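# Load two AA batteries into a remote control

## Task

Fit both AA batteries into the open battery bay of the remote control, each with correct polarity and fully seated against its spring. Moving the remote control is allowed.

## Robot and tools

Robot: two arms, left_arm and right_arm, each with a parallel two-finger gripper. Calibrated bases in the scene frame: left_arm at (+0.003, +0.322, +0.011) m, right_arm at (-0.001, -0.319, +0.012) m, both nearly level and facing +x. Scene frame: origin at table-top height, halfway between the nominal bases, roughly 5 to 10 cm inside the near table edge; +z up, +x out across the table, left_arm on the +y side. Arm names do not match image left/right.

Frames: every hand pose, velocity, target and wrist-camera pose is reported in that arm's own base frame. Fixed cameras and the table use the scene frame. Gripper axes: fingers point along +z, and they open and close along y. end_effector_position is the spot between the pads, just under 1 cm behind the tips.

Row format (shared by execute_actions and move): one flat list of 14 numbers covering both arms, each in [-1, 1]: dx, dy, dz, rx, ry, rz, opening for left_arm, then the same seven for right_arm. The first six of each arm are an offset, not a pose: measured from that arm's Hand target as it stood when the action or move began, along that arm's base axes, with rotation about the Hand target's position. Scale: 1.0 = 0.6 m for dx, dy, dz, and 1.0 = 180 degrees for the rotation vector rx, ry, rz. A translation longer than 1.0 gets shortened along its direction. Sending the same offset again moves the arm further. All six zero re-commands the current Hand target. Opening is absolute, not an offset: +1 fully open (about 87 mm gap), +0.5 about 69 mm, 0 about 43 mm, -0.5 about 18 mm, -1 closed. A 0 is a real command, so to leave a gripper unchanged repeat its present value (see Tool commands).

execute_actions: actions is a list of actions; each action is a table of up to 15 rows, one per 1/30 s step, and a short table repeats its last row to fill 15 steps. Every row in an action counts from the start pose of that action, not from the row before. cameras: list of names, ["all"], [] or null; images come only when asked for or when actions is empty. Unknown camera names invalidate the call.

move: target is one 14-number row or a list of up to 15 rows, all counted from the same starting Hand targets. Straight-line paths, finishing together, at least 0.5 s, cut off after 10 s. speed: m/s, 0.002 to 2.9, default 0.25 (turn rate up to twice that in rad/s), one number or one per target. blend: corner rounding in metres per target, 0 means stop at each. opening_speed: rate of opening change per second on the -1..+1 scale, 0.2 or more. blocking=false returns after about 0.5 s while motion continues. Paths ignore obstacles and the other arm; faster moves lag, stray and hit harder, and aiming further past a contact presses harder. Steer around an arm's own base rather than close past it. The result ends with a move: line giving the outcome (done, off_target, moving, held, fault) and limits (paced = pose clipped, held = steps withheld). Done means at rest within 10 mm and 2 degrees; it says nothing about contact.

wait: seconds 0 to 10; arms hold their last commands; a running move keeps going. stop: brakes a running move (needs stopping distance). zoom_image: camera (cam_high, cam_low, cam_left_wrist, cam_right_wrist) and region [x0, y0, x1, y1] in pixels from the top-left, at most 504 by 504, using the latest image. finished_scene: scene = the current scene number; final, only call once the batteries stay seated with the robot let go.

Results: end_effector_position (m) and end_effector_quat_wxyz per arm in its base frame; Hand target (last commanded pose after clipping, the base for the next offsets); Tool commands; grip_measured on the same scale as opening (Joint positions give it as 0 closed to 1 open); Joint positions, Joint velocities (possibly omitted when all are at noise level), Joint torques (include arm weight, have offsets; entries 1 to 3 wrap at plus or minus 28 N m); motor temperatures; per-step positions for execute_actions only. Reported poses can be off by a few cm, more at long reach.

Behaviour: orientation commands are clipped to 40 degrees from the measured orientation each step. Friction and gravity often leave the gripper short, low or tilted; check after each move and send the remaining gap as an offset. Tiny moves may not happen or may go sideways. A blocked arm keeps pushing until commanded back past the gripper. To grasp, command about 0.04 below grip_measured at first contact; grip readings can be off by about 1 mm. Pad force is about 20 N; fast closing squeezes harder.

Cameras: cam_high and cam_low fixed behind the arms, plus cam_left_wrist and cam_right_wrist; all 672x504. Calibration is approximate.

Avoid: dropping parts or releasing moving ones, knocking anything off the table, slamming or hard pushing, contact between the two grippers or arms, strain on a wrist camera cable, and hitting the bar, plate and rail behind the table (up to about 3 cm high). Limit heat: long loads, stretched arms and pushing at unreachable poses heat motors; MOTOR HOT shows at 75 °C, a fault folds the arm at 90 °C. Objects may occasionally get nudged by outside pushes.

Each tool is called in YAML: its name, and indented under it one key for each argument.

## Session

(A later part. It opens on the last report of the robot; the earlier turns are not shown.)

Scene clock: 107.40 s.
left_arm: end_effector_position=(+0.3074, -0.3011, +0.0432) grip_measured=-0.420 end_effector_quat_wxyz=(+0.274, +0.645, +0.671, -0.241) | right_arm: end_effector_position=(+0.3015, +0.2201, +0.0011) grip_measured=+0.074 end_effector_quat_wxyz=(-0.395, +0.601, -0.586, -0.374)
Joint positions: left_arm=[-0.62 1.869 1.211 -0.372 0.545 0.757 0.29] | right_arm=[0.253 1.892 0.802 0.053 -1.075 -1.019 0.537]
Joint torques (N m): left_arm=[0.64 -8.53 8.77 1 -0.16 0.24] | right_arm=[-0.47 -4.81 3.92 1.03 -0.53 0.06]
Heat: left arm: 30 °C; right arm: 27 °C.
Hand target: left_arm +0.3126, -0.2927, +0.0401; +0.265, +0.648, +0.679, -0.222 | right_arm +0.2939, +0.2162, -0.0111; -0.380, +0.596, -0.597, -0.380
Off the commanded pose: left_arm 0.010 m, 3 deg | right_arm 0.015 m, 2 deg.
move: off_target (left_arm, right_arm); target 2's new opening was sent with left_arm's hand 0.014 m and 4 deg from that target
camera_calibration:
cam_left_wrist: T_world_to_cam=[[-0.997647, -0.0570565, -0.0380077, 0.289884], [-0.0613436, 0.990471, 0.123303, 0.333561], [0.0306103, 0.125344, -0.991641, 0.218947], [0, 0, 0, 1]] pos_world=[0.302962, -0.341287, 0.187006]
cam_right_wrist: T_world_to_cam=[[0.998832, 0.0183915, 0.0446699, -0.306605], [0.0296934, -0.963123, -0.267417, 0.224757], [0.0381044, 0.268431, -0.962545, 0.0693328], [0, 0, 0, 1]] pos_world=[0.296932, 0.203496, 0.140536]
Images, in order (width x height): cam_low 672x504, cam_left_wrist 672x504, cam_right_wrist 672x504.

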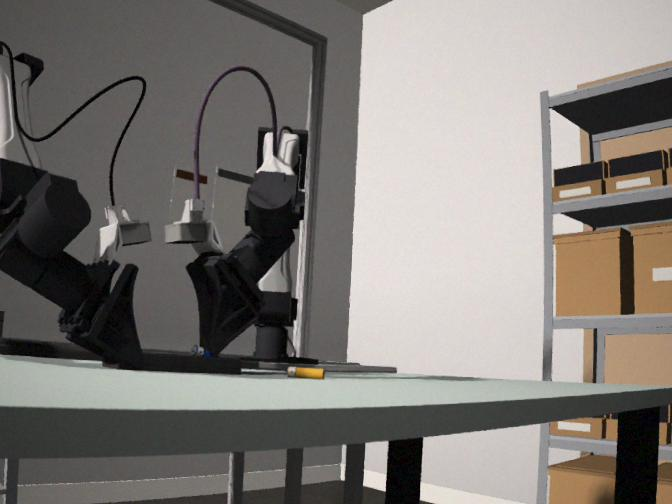

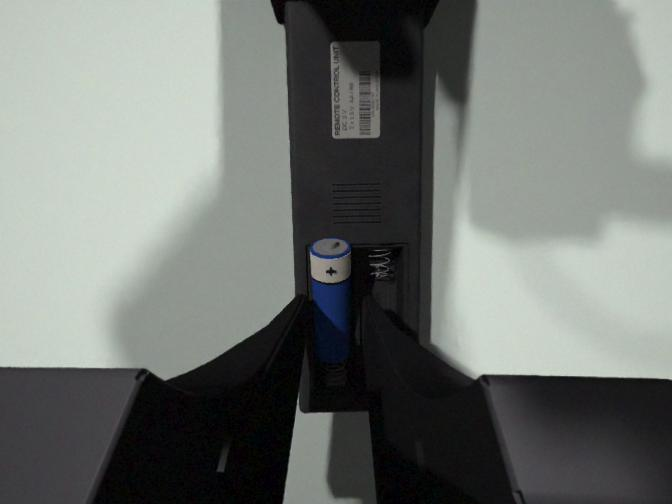

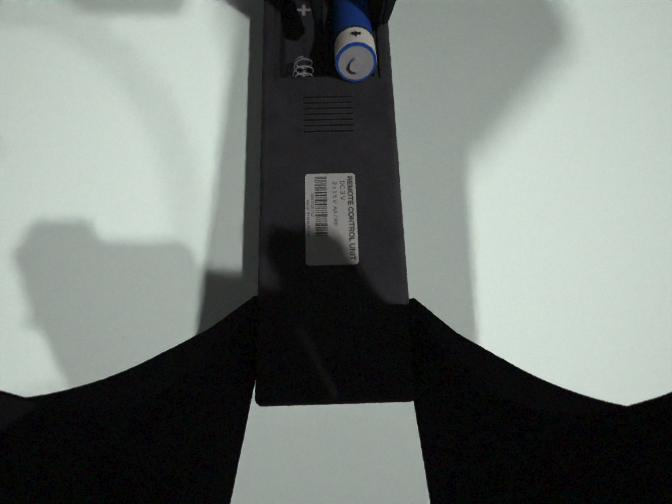

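move:
  target:
    - [0,0,0.022,0,0,0,-0.42,0,0,0,0,0,0,0.02]
    - [0.001,-0.03,0.026,-0.02,0,0,-0.42,0,0,0,0,0,0,0.02]
  cameras: ["cam_left_wrist","cam_low"]
  speed: 0.04

zoom_image:
  camera: "cam_left_wrist"
  region: [260, 200, 470, 460]

zoom_image:
  camera: "cam_low"
  region: [90, 300, 290, 400]

Scene clock: 111.77 s.
left_arm: end_effector_position=(+0.3082, -0.2998, +0.0463) grip_measured=-0.420 end_effector_quat_wxyz=(+0.267, +0.639, +0.681, -0.236) | right_arm: end_effector_position=(+0.3015, +0.2201, +0.0011) grip_measured=+0.074 end_effector_quat_wxyz=(-0.395, +0.601, -0.586, -0.374)
Joint positions: left_arm=[-0.623 1.869 1.234 -0.405 0.525 0.738 0.29] | right_arm=[0.253 1.892 0.802 0.053 -1.076 -1.019 0.537]
Joint torques (N m): left_arm=[-0.53 -9.21 9.14 1.65 0.47 -0.04] | right_arm=[-0.38 -4.7 3.85 1.03 -0.47 0.06]
Heat: left arm: 30 °C; right arm: 27 °C.
Hand target: left_arm +0.3132, -0.3108, +0.0558; +0.285, +0.639, +0.672, -0.243 | right_arm +0.2940, +0.2162, -0.0111; -0.380, +0.596, -0.597, -0.380
Off the commanded pose: left_arm 0.015 m, 2 deg | right_arm 0.015 m, 2 deg.
move: off_target (left_arm, right_arm)
camera_calibration:
cam_left_wrist: T_world_to_cam=[[-0.996599, -0.0772657, -0.0286416, 0.283994], [-0.0805766, 0.986528, 0.142371, 0.33582], [0.0172553, 0.144195, -0.989399, 0.231537], [0, 0, 0, 1]] pos_world=[0.306092, -0.342739, 0.189406]
Images, in order (width x height): cam_low 672x504, cam_left_wrist 672x504.

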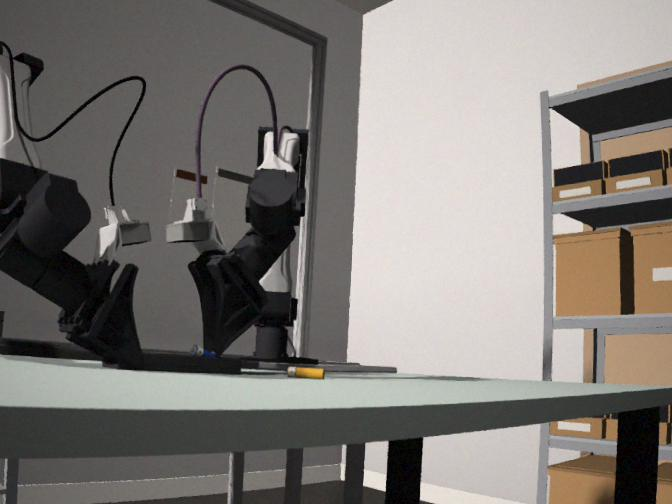

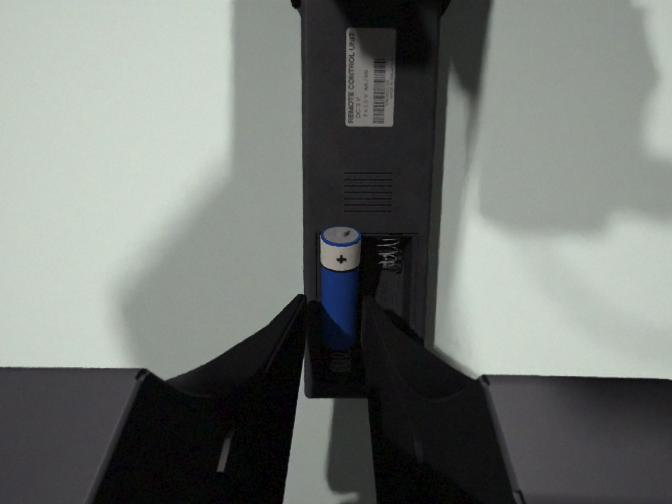

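Scaled by 1.938 from the camera's 672x504 image, which has a finer 960x720 frame.

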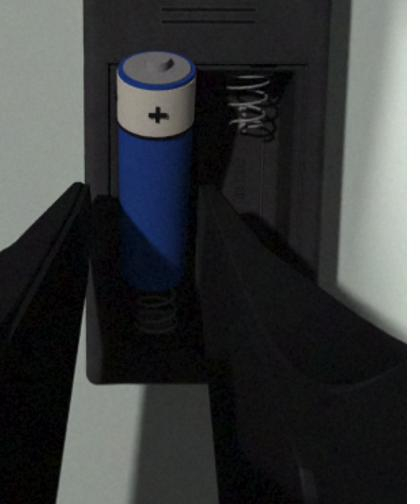

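Scaled by 2.520 from the camera's 672x504 image, which has a finer 960x720 frame.

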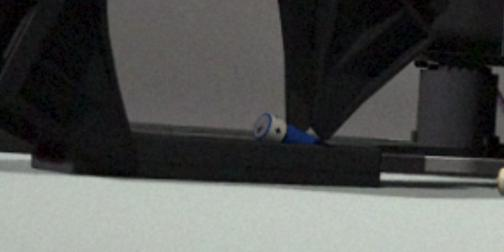

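move:
  target: [-0.005,-0.024,0.012,0,0,0,-0.42,0,0,0,0,0,0,0.02]
  cameras: ["cam_left_wrist","cam_low"]
  speed: 0.04

zoom_image:
  camera: "cam_left_wrist"
  region: [260, 200, 470, 460]

zoom_image:
  camera: "cam_low"
  region: [90, 300, 290, 400]

Scene clock: 113.23 s.
left_arm: end_effector_position=(+0.3026, -0.3159, +0.0538) grip_measured=-0.420 end_effector_quat_wxyz=(+0.270, +0.640, +0.677, -0.243) | right_arm: end_effector_position=(+0.3015, +0.2201, +0.0011) grip_measured=+0.074 end_effector_quat_wxyz=(-0.395, +0.601, -0.586, -0.374)
Joint positions: left_arm=[-0.659 1.873 1.261 -0.404 0.523 0.703 0.29] | right_arm=[0.253 1.892 0.802 0.053 -1.076 -1.019 0.537]
Joint torques (N m): left_arm=[-0.58 -8.7 10.48 1.56 0.27 -0.02] | right_arm=[-0.39 -4.74 3.78 1.05 -0.5 0.04]
Heat: left arm: 30 °C; right arm: 27 °C.
Hand target: left_arm +0.3101, -0.3252, +0.0628; +0.285, +0.639, +0.672, -0.243 | right_arm +0.2940, +0.2162, -0.0111; -0.380, +0.596, -0.597, -0.380
Off the commanded pose: left_arm 0.015 m, 2 deg | right_arm 0.015 m, 2 deg.
move: off_target (left_arm, right_arm)
camera_calibration:
cam_left_wrist: T_world_to_cam=[[-0.997364, -0.0682836, -0.0245263, 0.280195], [-0.0708728, 0.989256, 0.127864, 0.34892], [0.0155318, 0.129265, -0.991488, 0.237165], [0, 0, 0, 1]] pos_world=[0.300502, -0.356696, 0.197404]
Images, in order (width x height): cam_low 672x504, cam_left_wrist 672x504.

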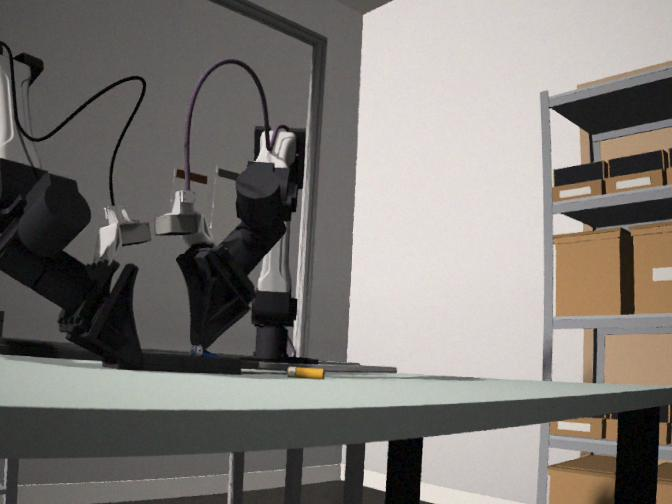

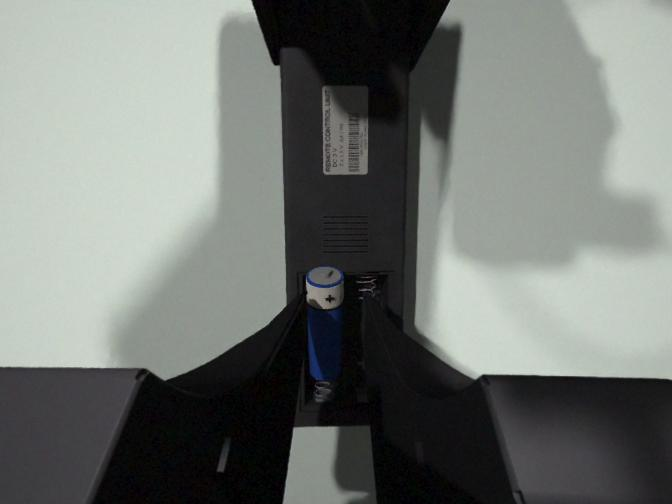

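Scaled by 1.938 from the camera's 672x504 image, which has a finer 960x720 frame.

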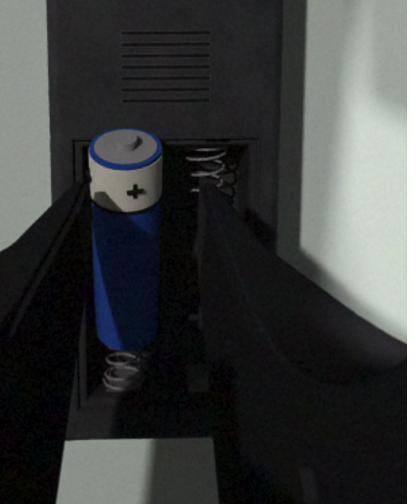

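Scaled by 2.520 from the camera's 672x504 image, which has a finer 960x720 frame.

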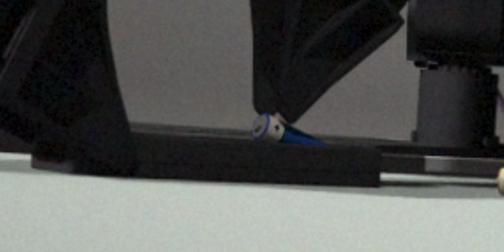

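move:
  target:
    - [0.005,-0.002,-0.009,0,0,0,-0.42,0,0,0,0,0,0,0.02]
    - [0.005,-0.002,-0.009,0,0,0,-0.72,0,0,0,0,0,0,0.02]
  cameras: ["cam_left_wrist","cam_low"]
  speed: 0.04
  opening_speed: 0.3

zoom_image:
  camera: "cam_left_wrist"
  region: [260, 200, 470, 460]

zoom_image:
  camera: "cam_low"
  region: [90, 300, 290, 400]

Scene clock: 115.77 s.
left_arm: end_effector_position=(+0.3034, -0.3160, +0.0474) grip_measured=-0.592 end_effector_quat_wxyz=(+0.266, +0.640, +0.679, -0.242) | right_arm: end_effector_position=(+0.3012, +0.2201, +0.0011) grip_measured=+0.074 end_effector_quat_wxyz=(-0.394, +0.601, -0.586, -0.374)
Joint positions: left_arm=[-0.659 1.889 1.261 -0.397 0.52 0.703 0.204] | right_arm=[0.253 1.892 0.802 0.052 -1.076 -1.019 0.537]
Joint torques (N m): left_arm=[-0.27 -8.8 10.66 1.58 0.3 0.01] | right_arm=[-0.44 -4.77 3.79 1.01 -0.5 0.04]
Heat: left arm: 30 °C; right arm: 27 °C.
Hand target: left_arm +0.3131, -0.3264, +0.0576; +0.285, +0.639, +0.672, -0.243 | right_arm +0.2939, +0.2162, -0.0111; -0.380, +0.596, -0.597, -0.380
Off the commanded pose: left_arm 0.017 m, 2 deg | right_arm 0.015 m, 2 deg.
move: off_target (left_arm, right_arm); target 2's new opening was sent with left_arm's hand 0.019 m and 3 deg from that target
camera_calibration:
cam_left_wrist: T_world_to_cam=[[-0.997349, -0.0702637, -0.018904, 0.279977], [-0.0721867, 0.988097, 0.135847, 0.349561], [0.00913393, 0.136851, -0.990549, 0.23522], [0, 0, 0, 1]] pos_world=[0.30232, -0.357918, 0.190803]
Images, in order (width x height): cam_low 672x504, cam_left_wrist 672x504.

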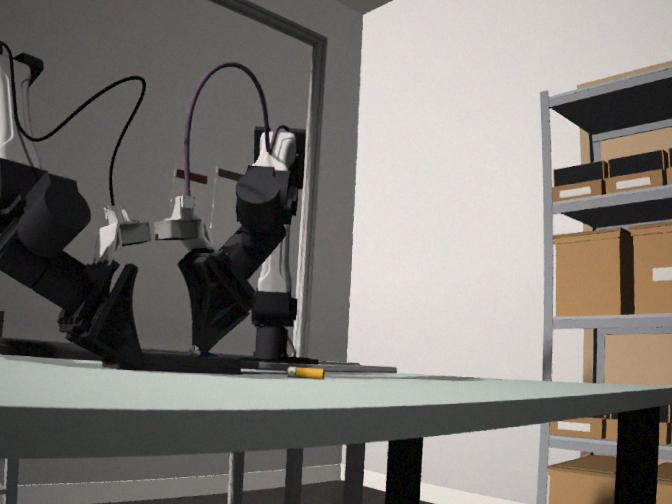

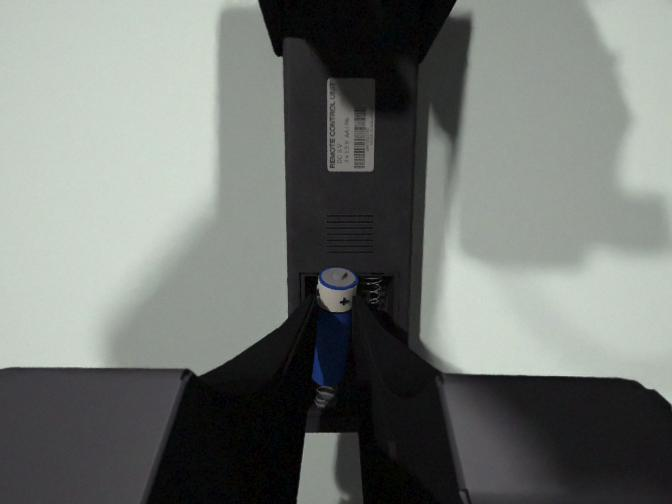

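Scaled by 1.938 from the camera's 672x504 image, which has a finer 960x720 frame.

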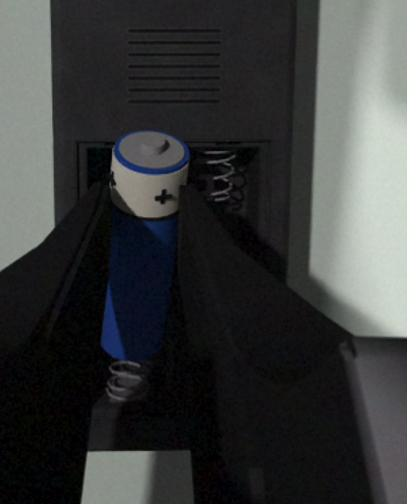

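Scaled by 2.520 from the camera's 672x504 image, which has a finer 960x720 frame.

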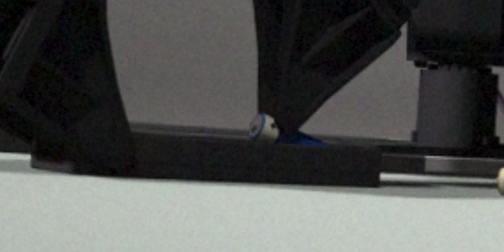

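move:
  target: [0.002,0.062,0.002,0,0,0,-0.75,0,0,0,0,0,0,0.02]
  cameras: ["cam_left_wrist","cam_right_wrist","cam_low"]
  speed: 0.04

zoom_image:
  camera: "cam_left_wrist"
  region: [260, 200, 470, 460]

zoom_image:
  camera: "cam_right_wrist"
  region: [250, 0, 430, 110]

zoom_image:
  camera: "cam_low"
  region: [90, 300, 290, 400]

Scene clock: 117.90 s.
left_arm: end_effector_position=(+0.3091, -0.3039, +0.0557) grip_measured=-0.605 end_effector_quat_wxyz=(+0.280, +0.638, +0.667, -0.264) | right_arm: end_effector_position=(+0.3019, +0.2203, +0.0014) grip_measured=+0.074 end_effector_quat_wxyz=(-0.396, +0.601, -0.585, -0.373)
Joint positions: left_arm=[-0.601 1.863 1.239 -0.397 0.601 0.752 0.197] | right_arm=[0.253 1.892 0.802 0.056 -1.076 -1.019 0.537]
Joint torques (N m): left_arm=[1.76 -12.44 5.38 1.23 -0.05 0.32] | right_arm=[-0.44 -4.74 3.96 1.04 -0.46 0.01]
Heat: left arm: 31 °C; right arm: 27 °C.
Hand target: left_arm +0.3144, -0.2892, +0.0588; +0.285, +0.639, +0.672, -0.243 | right_arm +0.2940, +0.2162, -0.0111; -0.380, +0.596, -0.597, -0.380
Off the commanded pose: left_arm 0.016 m, 3 deg | right_arm 0.015 m, 2 deg.
move: off_target (left_arm, right_arm)
camera_calibration:
cam_left_wrist: T_world_to_cam=[[-0.998589, -0.0516512, -0.0123134, 0.292331], [-0.0524794, 0.995352, 0.0807437, 0.33609], [0.00808566, 0.081276, -0.996659, 0.225484], [0, 0, 0, 1]] pos_world=[0.307733, -0.337756, 0.201193]
cam_right_wrist: T_world_to_cam=[[0.998697, 0.018675, 0.0474925, -0.307144], [0.0307766, -0.962757, -0.268611, 0.22461], [0.0407074, 0.269722, -0.962077, 0.0685145], [0, 0, 0, 1]] pos_world=[0.297042, 0.203501, 0.140836]
Images, in order (width x height): cam_low 672x504, cam_left_wrist 672x504, cam_right_wrist 672x504.

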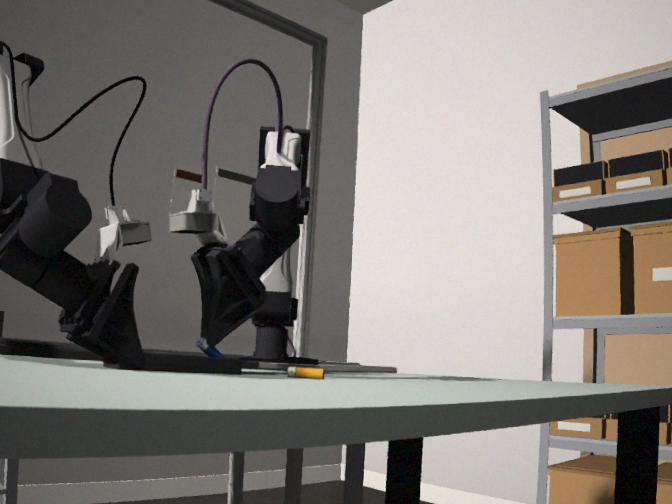

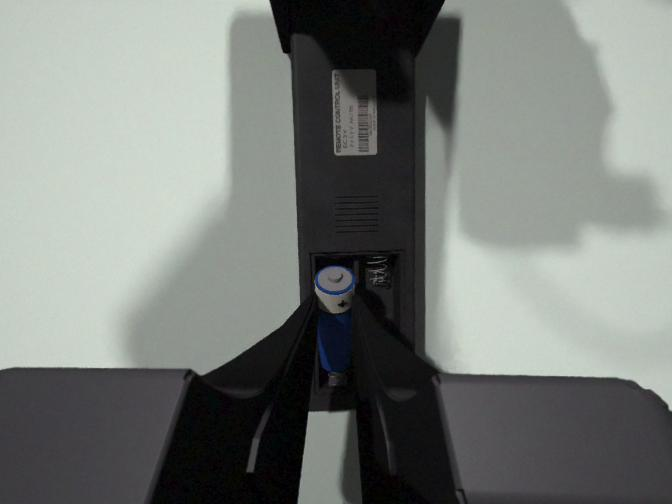

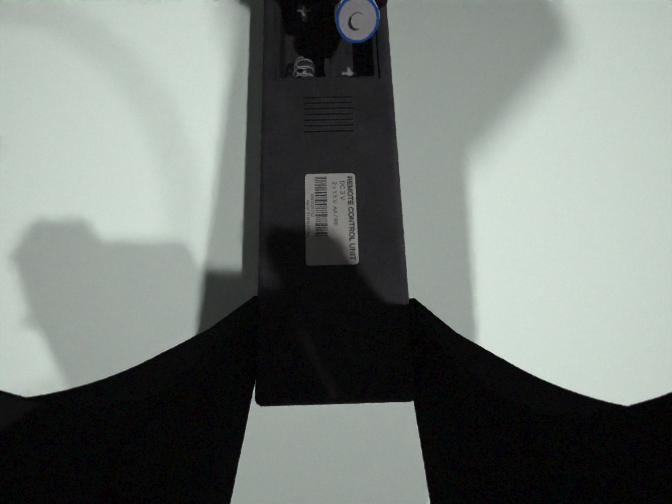

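Scaled by 1.938 from the camera's 672x504 image, which has a finer 960x720 frame.

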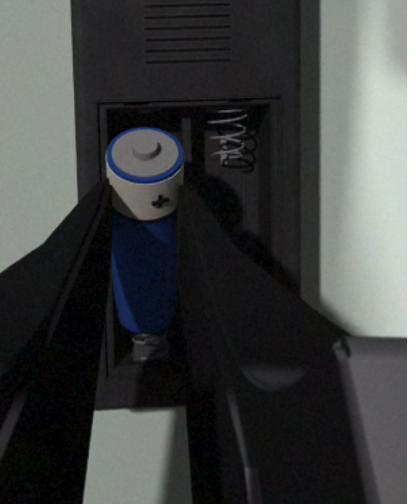

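Scaled by 2.800 from the camera's 672x504 image, which has a finer 960x720 frame.

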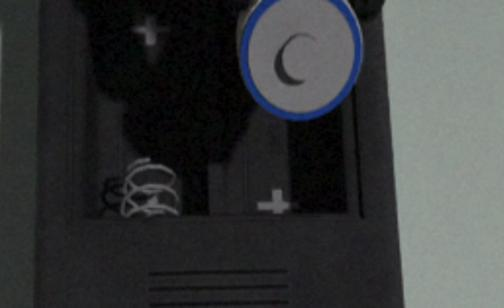

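Scaled by 2.520 from the camera's 672x504 image, which has a finer 960x720 frame.

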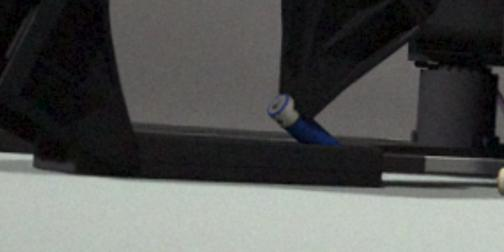

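move:
  target: [0.002,0.003,-0.04,0.05,0.005,0,-0.75,0,0,0,0,0,0,0.02]
  cameras: ["cam_left_wrist","cam_right_wrist","cam_low"]
  speed: 0.04

zoom_image:
  camera: "cam_left_wrist"
  region: [260, 200, 470, 460]

zoom_image:
  camera: "cam_right_wrist"
  region: [250, 0, 430, 110]

zoom_image:
  camera: "cam_low"
  region: [90, 300, 290, 400]

Scene clock: 120.83 s.
left_arm: end_effector_position=(+0.3104, -0.2871, +0.0415) grip_measured=-0.750 end_effector_quat_wxyz=(+0.233, +0.648, +0.694, -0.209) | right_arm: end_effector_position=(+0.3010, +0.2201, +0.0011) grip_measured=+0.074 end_effector_quat_wxyz=(-0.394, +0.600, -0.587, -0.375)
Joint positions: left_arm=[-0.62 1.898 1.295 -0.52 0.467 0.774 0.125] | right_arm=[0.253 1.892 0.802 0.052 -1.076 -1.015 0.537]
Joint torques (N m): left_arm=[-0.53 -6.82 8.84 1.25 -0.09 0.26] | right_arm=[-0.46 -4.75 3.81 1.08 -0.48 0]
Heat: left arm: 31 °C; right arm: 27 °C.
Hand target: left_arm +0.3156, -0.2874, +0.0348; +0.229, +0.658, +0.691, -0.194 | right_arm +0.2940, +0.2162, -0.0110; -0.380, +0.596, -0.597, -0.380
Off the commanded pose: left_arm 0.008 m, 2 deg | right_arm 0.015 m, 2 deg.
move: off_target (right_arm)
camera_calibration:
cam_left_wrist: T_world_to_cam=[[-0.996809, -0.0770539, -0.0208682, 0.286879], [-0.079798, 0.969142, 0.23323, 0.315132], [0.00225301, 0.234151, -0.972198, 0.254585], [0, 0, 0, 1]] pos_world=[0.310537, -0.342914, 0.179995]
cam_right_wrist: T_world_to_cam=[[0.999053, 0.0173409, 0.0399098, -0.30597], [0.0274135, -0.963092, -0.267771, 0.225474], [0.0337935, 0.268612, -0.962656, 0.0705881], [0, 0, 0, 1]] pos_world=[0.297114, 0.203498, 0.140539]
Images, in order (width x height): cam_low 672x504, cam_left_wrist 672x504, cam_right_wrist 672x504.

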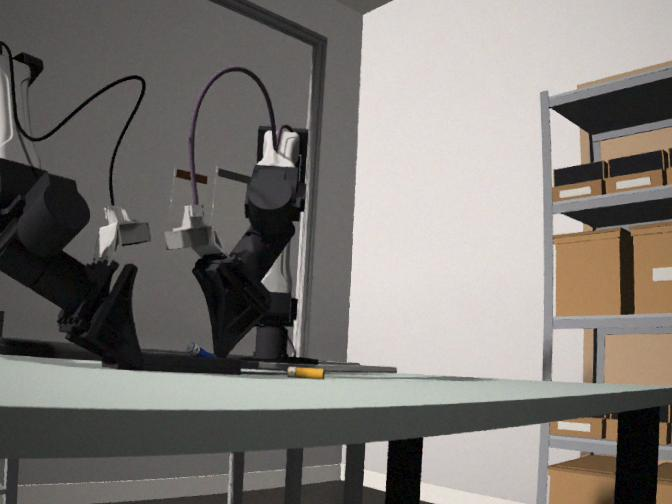

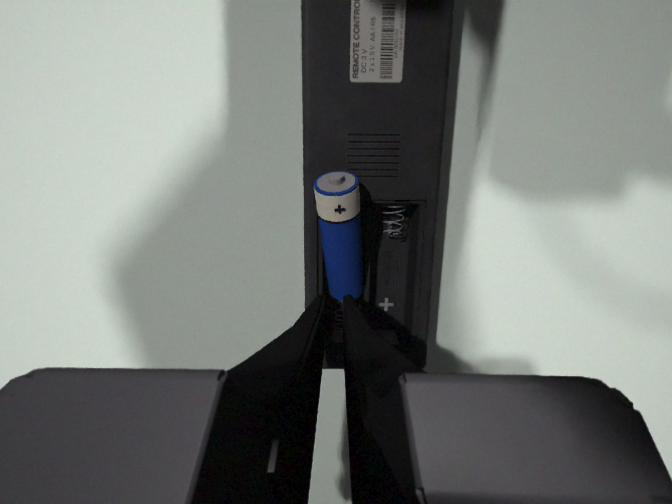

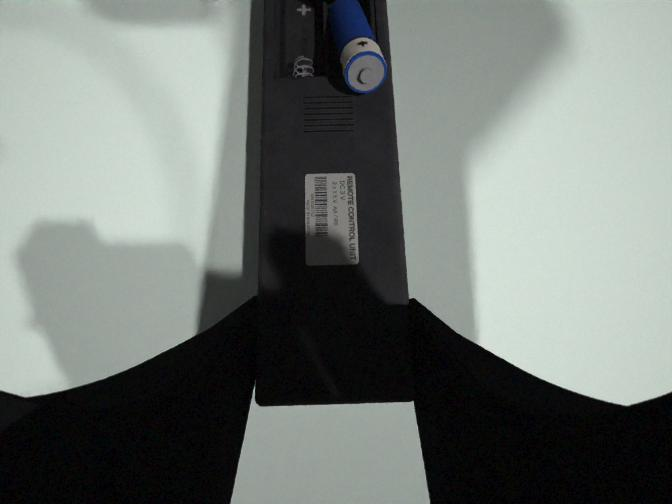

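Scaled by 1.938 from the camera's 672x504 image, which has a finer 960x720 frame.

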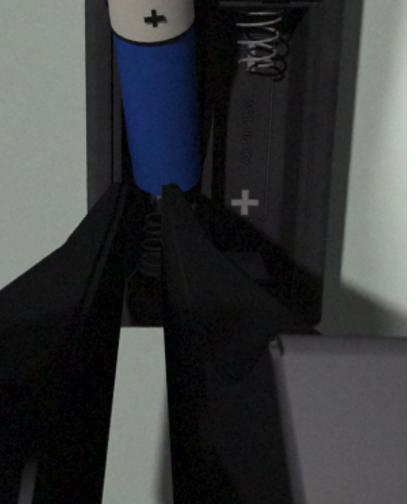

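Scaled by 2.800 from the camera's 672x504 image, which has a finer 960x720 frame.

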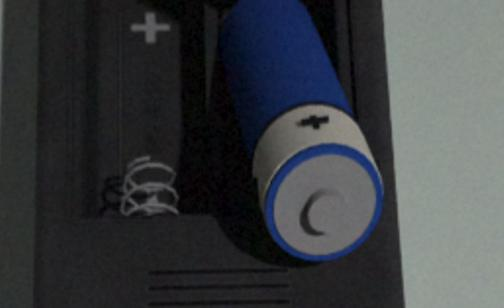

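Scaled by 2.520 from the camera's 672x504 image, which has a finer 960x720 frame.

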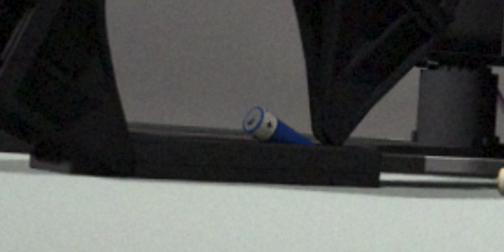

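move:
  target:
    - [0,0.02,0.12,0,0,0,-0.75,0,0,0,0,0,0,0.02]
    - [-0.0142,-0.0155,0.12,0.0914,0.1247,0.505,-0.75,0,0,0,0,0,0,0.02]
    - [-0.0142,-0.0155,0.1,0.0914,0.1247,0.505,1,0,0,0,0,0,0,0.02]
  cameras: ["all"]
  speed: [0.1,0.25,0.1]

Scene clock: 131.03 s.
left_arm: end_effector_position=(+0.3083, -0.2952, +0.0999) grip_measured=+1.000 end_effector_quat_wxyz=(+0.086, -0.045, +0.995, -0.001) | right_arm: end_effector_position=(+0.3010, +0.2201, +0.0011) grip_measured=+0.074 end_effector_quat_wxyz=(-0.394, +0.600, -0.587, -0.375)
Joint positions: left_arm=[-0.742 2.187 2.044 -1.304 -0.12 -0.825 1] | right_arm=[0.253 1.892 0.802 0.052 -1.076 -1.015 0.537]
Joint torques (N m): left_arm=[-0.7 -11.19 5.64 0.78 -0.3 -0.06] | right_arm=[-0.39 -4.79 3.79 1.06 -0.52 0.02]
Heat: left arm: 32 °C; right arm: 27 °C.
Hand target: left_arm +0.3071, -0.2966, +0.0947; +0.087, -0.048, +0.995, +0.004 | right_arm +0.2940, +0.2162, -0.0110; -0.380, +0.596, -0.597, -0.380
Off the commanded pose: left_arm 0.005 m, 1 deg | right_arm 0.015 m, 2 deg.
move: off_target (right_arm)
camera_calibration:
cam_left_wrist: T_world_to_cam=[[0.0903765, -0.995908, 0.000330279, -0.323114], [-0.761838, -0.0689215, 0.644091, 0.172009], [-0.641432, -0.0584623, -0.764949, 0.404671], [0, 0, 0, 1]] pos_world=[0.419814, -0.286278, 0.19887]
cam_right_wrist: T_world_to_cam=[[0.999053, 0.0173409, 0.0399098, -0.30597], [0.0274135, -0.963092, -0.267771, 0.225474], [0.0337935, 0.268612, -0.962656, 0.0705881], [0, 0, 0, 1]] pos_world=[0.297114, 0.203498, 0.140539]

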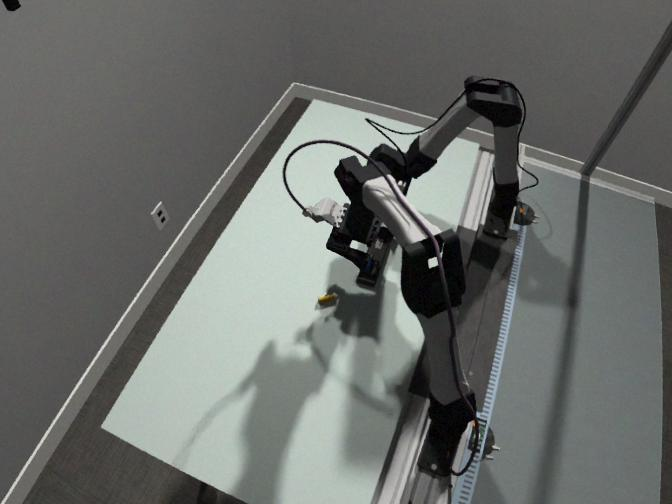

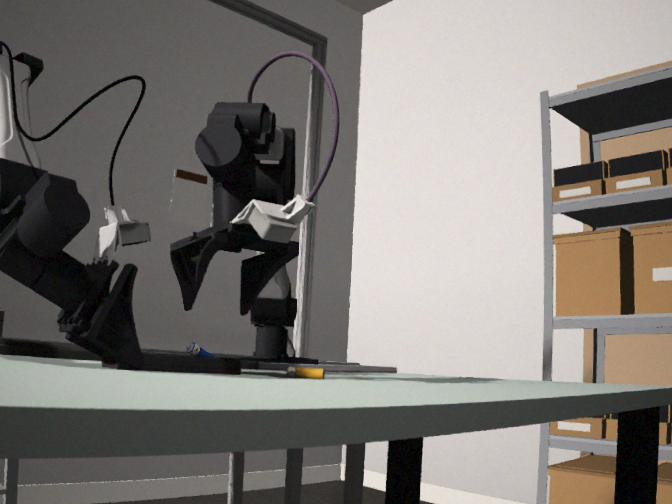

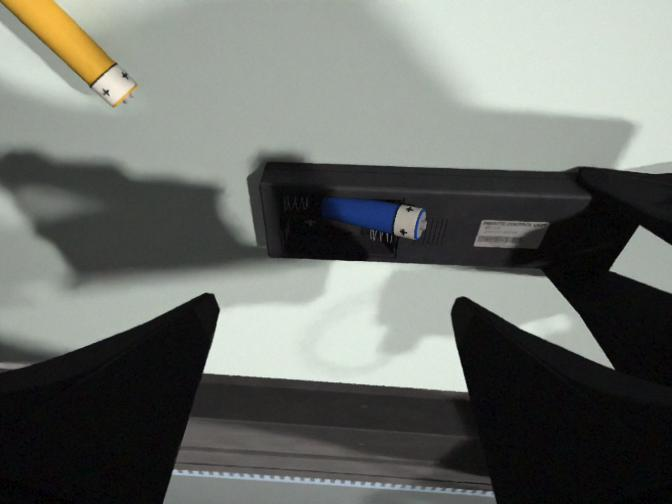

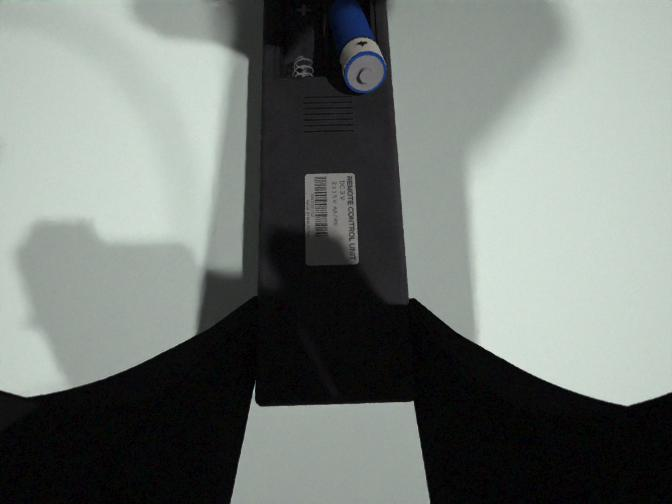

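move:
  target: [0,-0.013,-0.06,0,0,0,1,0,0,0,0,0,0,0.02]
  cameras: ["cam_left_wrist","cam_right_wrist","cam_low"]
  speed: 0.06

zoom_image:
  camera: "cam_left_wrist"
  region: [180, 180, 480, 330]

zoom_image:
  camera: "cam_low"
  region: [90, 300, 290, 400]

Scene clock: 134.43 s.
left_arm: end_effector_position=(+0.3080, -0.3035, +0.0640) grip_measured=+1.000 end_effector_quat_wxyz=(+0.085, -0.044, +0.995, -0.001) | right_arm: end_effector_position=(+0.3010, +0.2201, +0.0011) grip_measured=+0.074 end_effector_quat_wxyz=(-0.394, +0.600, -0.587, -0.375)
Joint positions: left_arm=[-0.756 2.21 1.938 -1.178 -0.121 -0.837 1] | right_arm=[0.253 1.892 0.802 0.052 -1.076 -1.015 0.537]
Joint torques (N m): left_arm=[-0.62 -11.3 5.85 0.75 -0.32 -0.06] | right_arm=[-0.44 -4.74 3.78 1.05 -0.5 -0.05]
Heat: left arm: 32 °C; right arm: 27 °C.
Hand target: left_arm +0.3070, -0.3045, +0.0588; +0.087, -0.048, +0.995, +0.004 | right_arm +0.2940, +0.2162, -0.0110; -0.380, +0.596, -0.597, -0.380
Off the commanded pose: left_arm 0.005 m, 1 deg | right_arm 0.015 m, 2 deg.
move: off_target (right_arm)
camera_calibration:
cam_left_wrist: T_world_to_cam=[[0.0888407, -0.996046, -0.000059768, -0.330985], [-0.761059, -0.0679201, 0.645118, 0.194257], [-0.642571, -0.0572672, -0.764083, 0.377192], [0, 0, 0, 1]] pos_world=[0.419618, -0.294881, 0.162868]
cam_right_wrist: T_world_to_cam=[[0.999053, 0.0173409, 0.0399098, -0.30597], [0.0274135, -0.963092, -0.267771, 0.225474], [0.0337935, 0.268612, -0.962656, 0.0705881], [0, 0, 0, 1]] pos_world=[0.297114, 0.203498, 0.140539]
Images, in order (width x height): cam_low 672x504, cam_left_wrist 672x504, cam_right_wrist 672x504.

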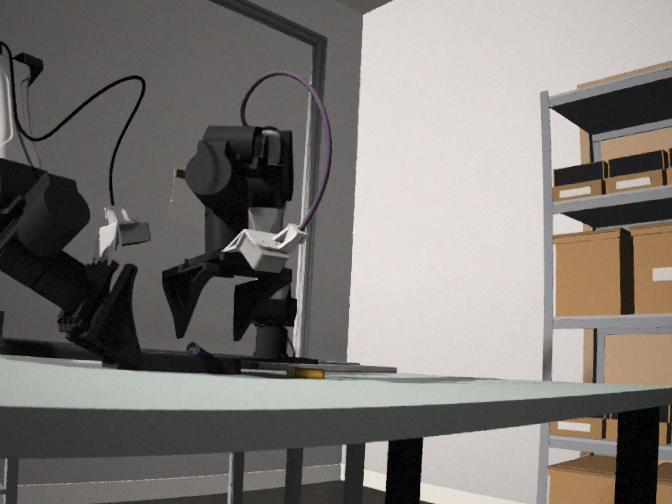

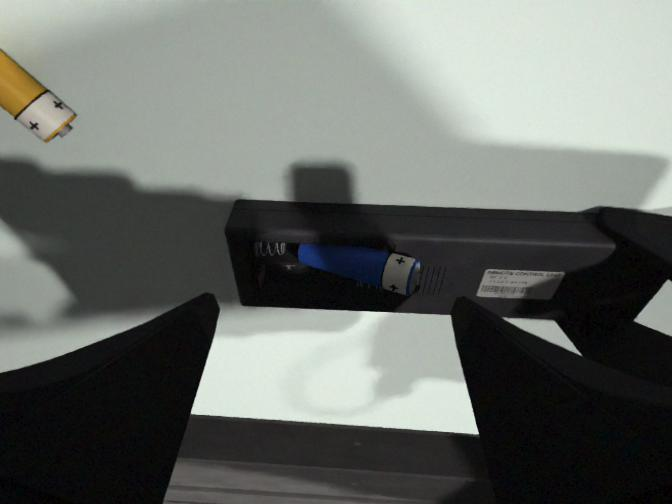

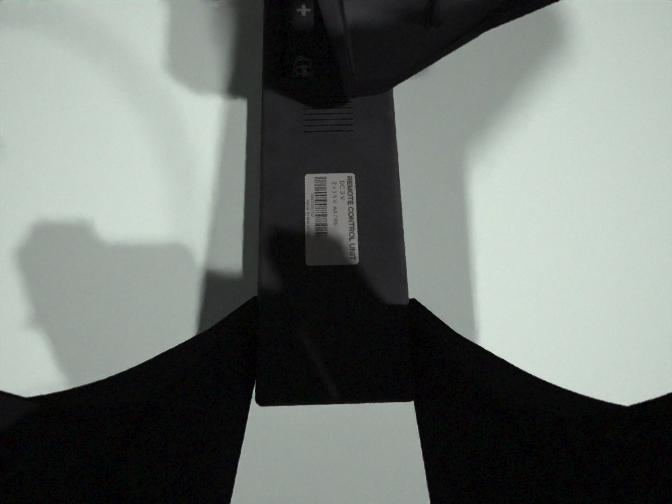

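Scaled by 1.680 from the camera's 672x504 image, which has a finer 960x720 frame.

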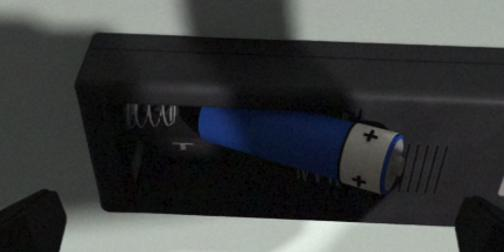

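Scaled by 2.520 from the camera's 672x504 image, which has a finer 960x720 frame.

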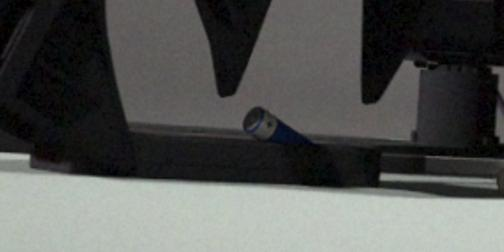

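move:
  target: [0,0.002,-0.016,0,0,0,1,0,0,0,0,0,0,0.02]
  cameras: ["cam_left_wrist","cam_low"]
  speed: 0.04

zoom_image:
  camera: "cam_left_wrist"
  region: [180, 180, 480, 330]

zoom_image:
  camera: "cam_low"
  region: [90, 300, 290, 400]

Scene clock: 136.17 s.
left_arm: end_effector_position=(+0.3078, -0.3032, +0.0544) grip_measured=+1.000 end_effector_quat_wxyz=(+0.086, -0.044, +0.995, -0.001) | right_arm: end_effector_position=(+0.3010, +0.2201, +0.0011) grip_measured=+0.074 end_effector_quat_wxyz=(-0.394, +0.600, -0.587, -0.375)
Joint positions: left_arm=[-0.756 2.21 1.9 -1.139 -0.121 -0.837 1] | right_arm=[0.253 1.892 0.802 0.052 -1.076 -1.015 0.537]
Joint torques (N m): left_arm=[-0.4 -11.38 5.55 0.74 -0.33 -0.07] | right_arm=[-0.49 -4.86 3.85 1.07 -0.48 0]
Motor temperatures (°C): left_arm=[20 33 29 24 20 22 23] | right_arm=[19 24 26 27 23 22 22]
Heat: left arm: 33 °C; right arm: 27 °C.
Hand target: left_arm +0.3071, -0.3033, +0.0492; +0.087, -0.048, +0.995, +0.004 | right_arm +0.2940, +0.2162, -0.0110; -0.380, +0.596, -0.597, -0.380
Off the commanded pose: left_arm 0.005 m, 1 deg | right_arm 0.015 m, 2 deg.
move: off_target (right_arm)
camera_calibration:
cam_left_wrist: T_world_to_cam=[[0.0888182, -0.996048, 0.00029028, -0.330713], [-0.761571, -0.0677219, 0.644534, 0.200679], [-0.641967, -0.0574674, -0.764576, 0.369508], [0, 0, 0, 1]] pos_world=[0.419416, -0.294581, 0.153269]
Images, in order (width x height): cam_low 672x504, cam_left_wrist 672x504.

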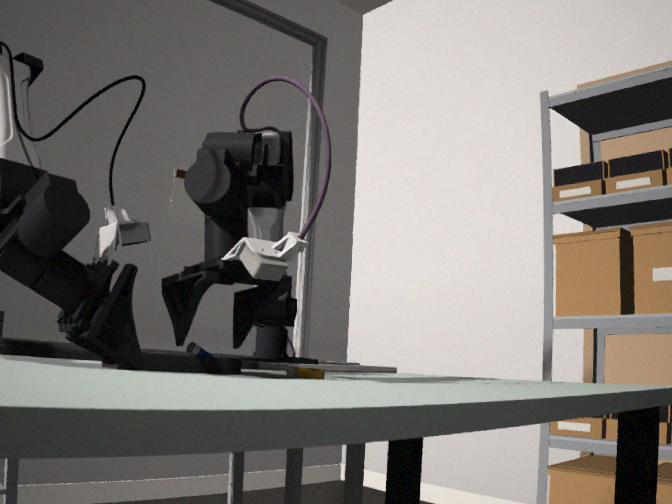

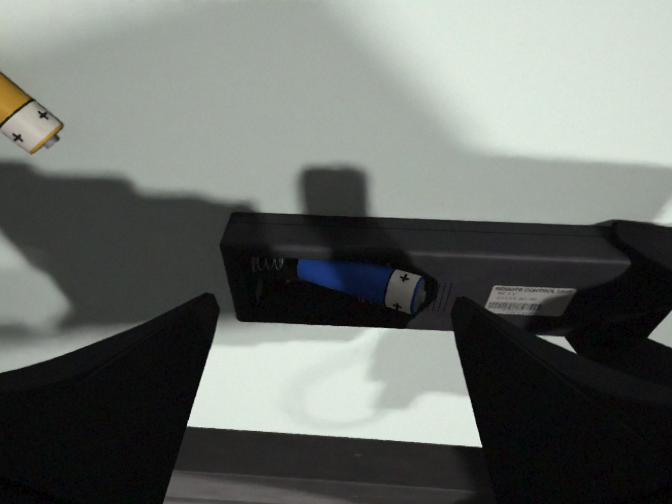

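Scaled by 1.680 from the camera's 672x504 image, which has a finer 960x720 frame.

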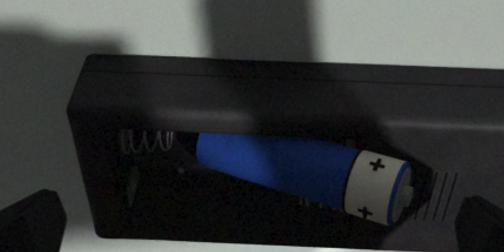

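Scaled by 2.520 from the camera's 672x504 image, which has a finer 960x720 frame.

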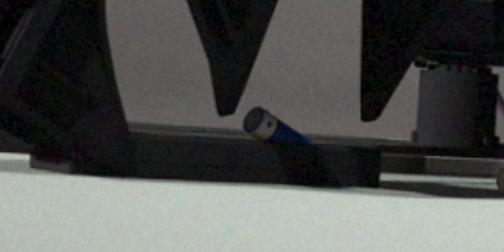

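move:
  target: [-0.004,0.037,0.0,0,0,0,1,0,0,0,0,0,0,0.02]
  cameras: ["cam_left_wrist","cam_low"]
  speed: 0.04

zoom_image:
  camera: "cam_left_wrist"
  region: [180, 180, 480, 330]

zoom_image:
  camera: "cam_low"
  region: [90, 300, 290, 400]

Scene clock: 137.67 s.
left_arm: end_effector_position=(+0.3035, -0.2879, +0.0421) grip_measured=+1.000 end_effector_quat_wxyz=(+0.077, -0.051, +0.996, +0.002) | right_arm: end_effector_position=(+0.3009, +0.2201, +0.0010) grip_measured=+0.074 end_effector_quat_wxyz=(-0.393, +0.599, -0.588, -0.375)
Joint positions: left_arm=[-0.733 2.172 1.791 -1.081 -0.112 -0.829 1] | right_arm=[0.253 1.892 0.802 0.051 -1.076 -1.015 0.537]
Joint torques (N m): left_arm=[0.59 -14.61 4.86 0.61 -0.38 0.23] | right_arm=[-0.44 -4.7 3.62 1.04 -0.46 0.01]
Heat: left arm: 33 °C; right arm: 27 °C.
Hand target: left_arm +0.3047, -0.2811, +0.0491; +0.087, -0.048, +0.995, +0.004 | right_arm +0.2939, +0.2162, -0.0111; -0.380, +0.596, -0.597, -0.380
Off the commanded pose: left_arm 0.010 m, 1 deg | right_arm 0.014 m, 2 deg.
move: off_target (right_arm)
camera_calibration:
cam_left_wrist: T_world_to_cam=[[0.102698, -0.994697, -0.00549908, -0.318609], [-0.749688, -0.081033, 0.656812, 0.198294], [-0.653775, -0.0633307, -0.754034, 0.359717], [0, 0, 0, 1]] pos_world=[0.416553, -0.27807, 0.139245]
Images, in order (width x height): cam_low 672x504, cam_left_wrist 672x504.

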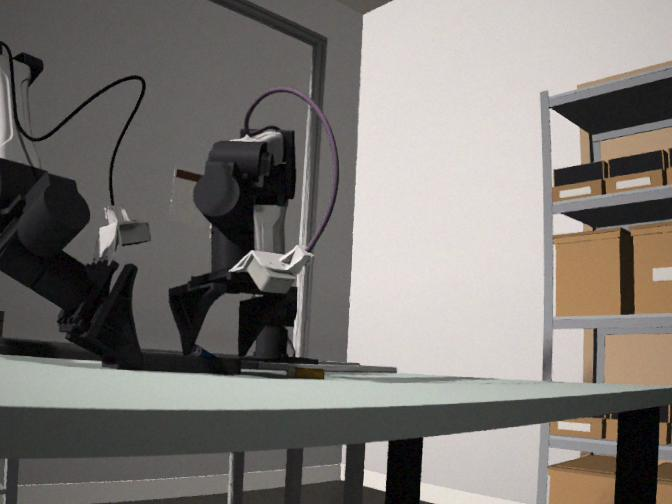

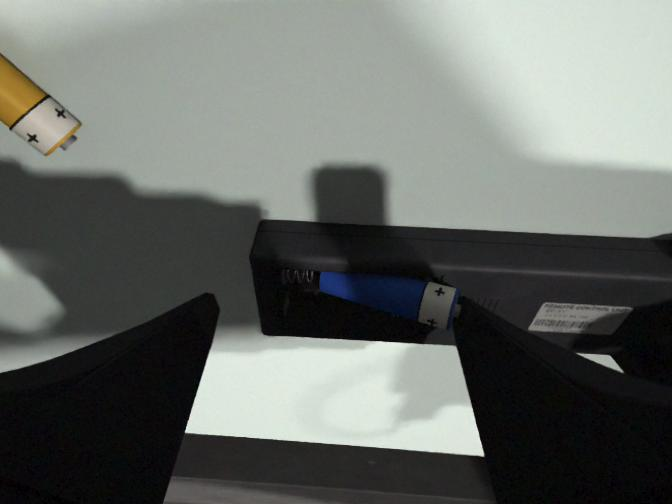

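Scaled by 1.680 from the camera's 672x504 image, which has a finer 960x720 frame.

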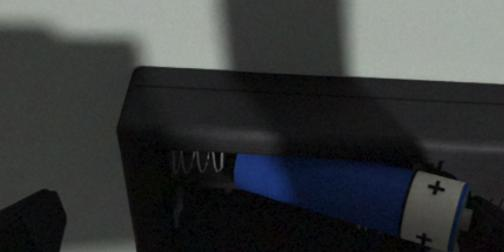

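Scaled by 2.520 from the camera's 672x504 image, which has a finer 960x720 frame.

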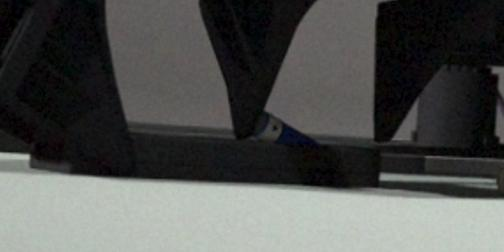

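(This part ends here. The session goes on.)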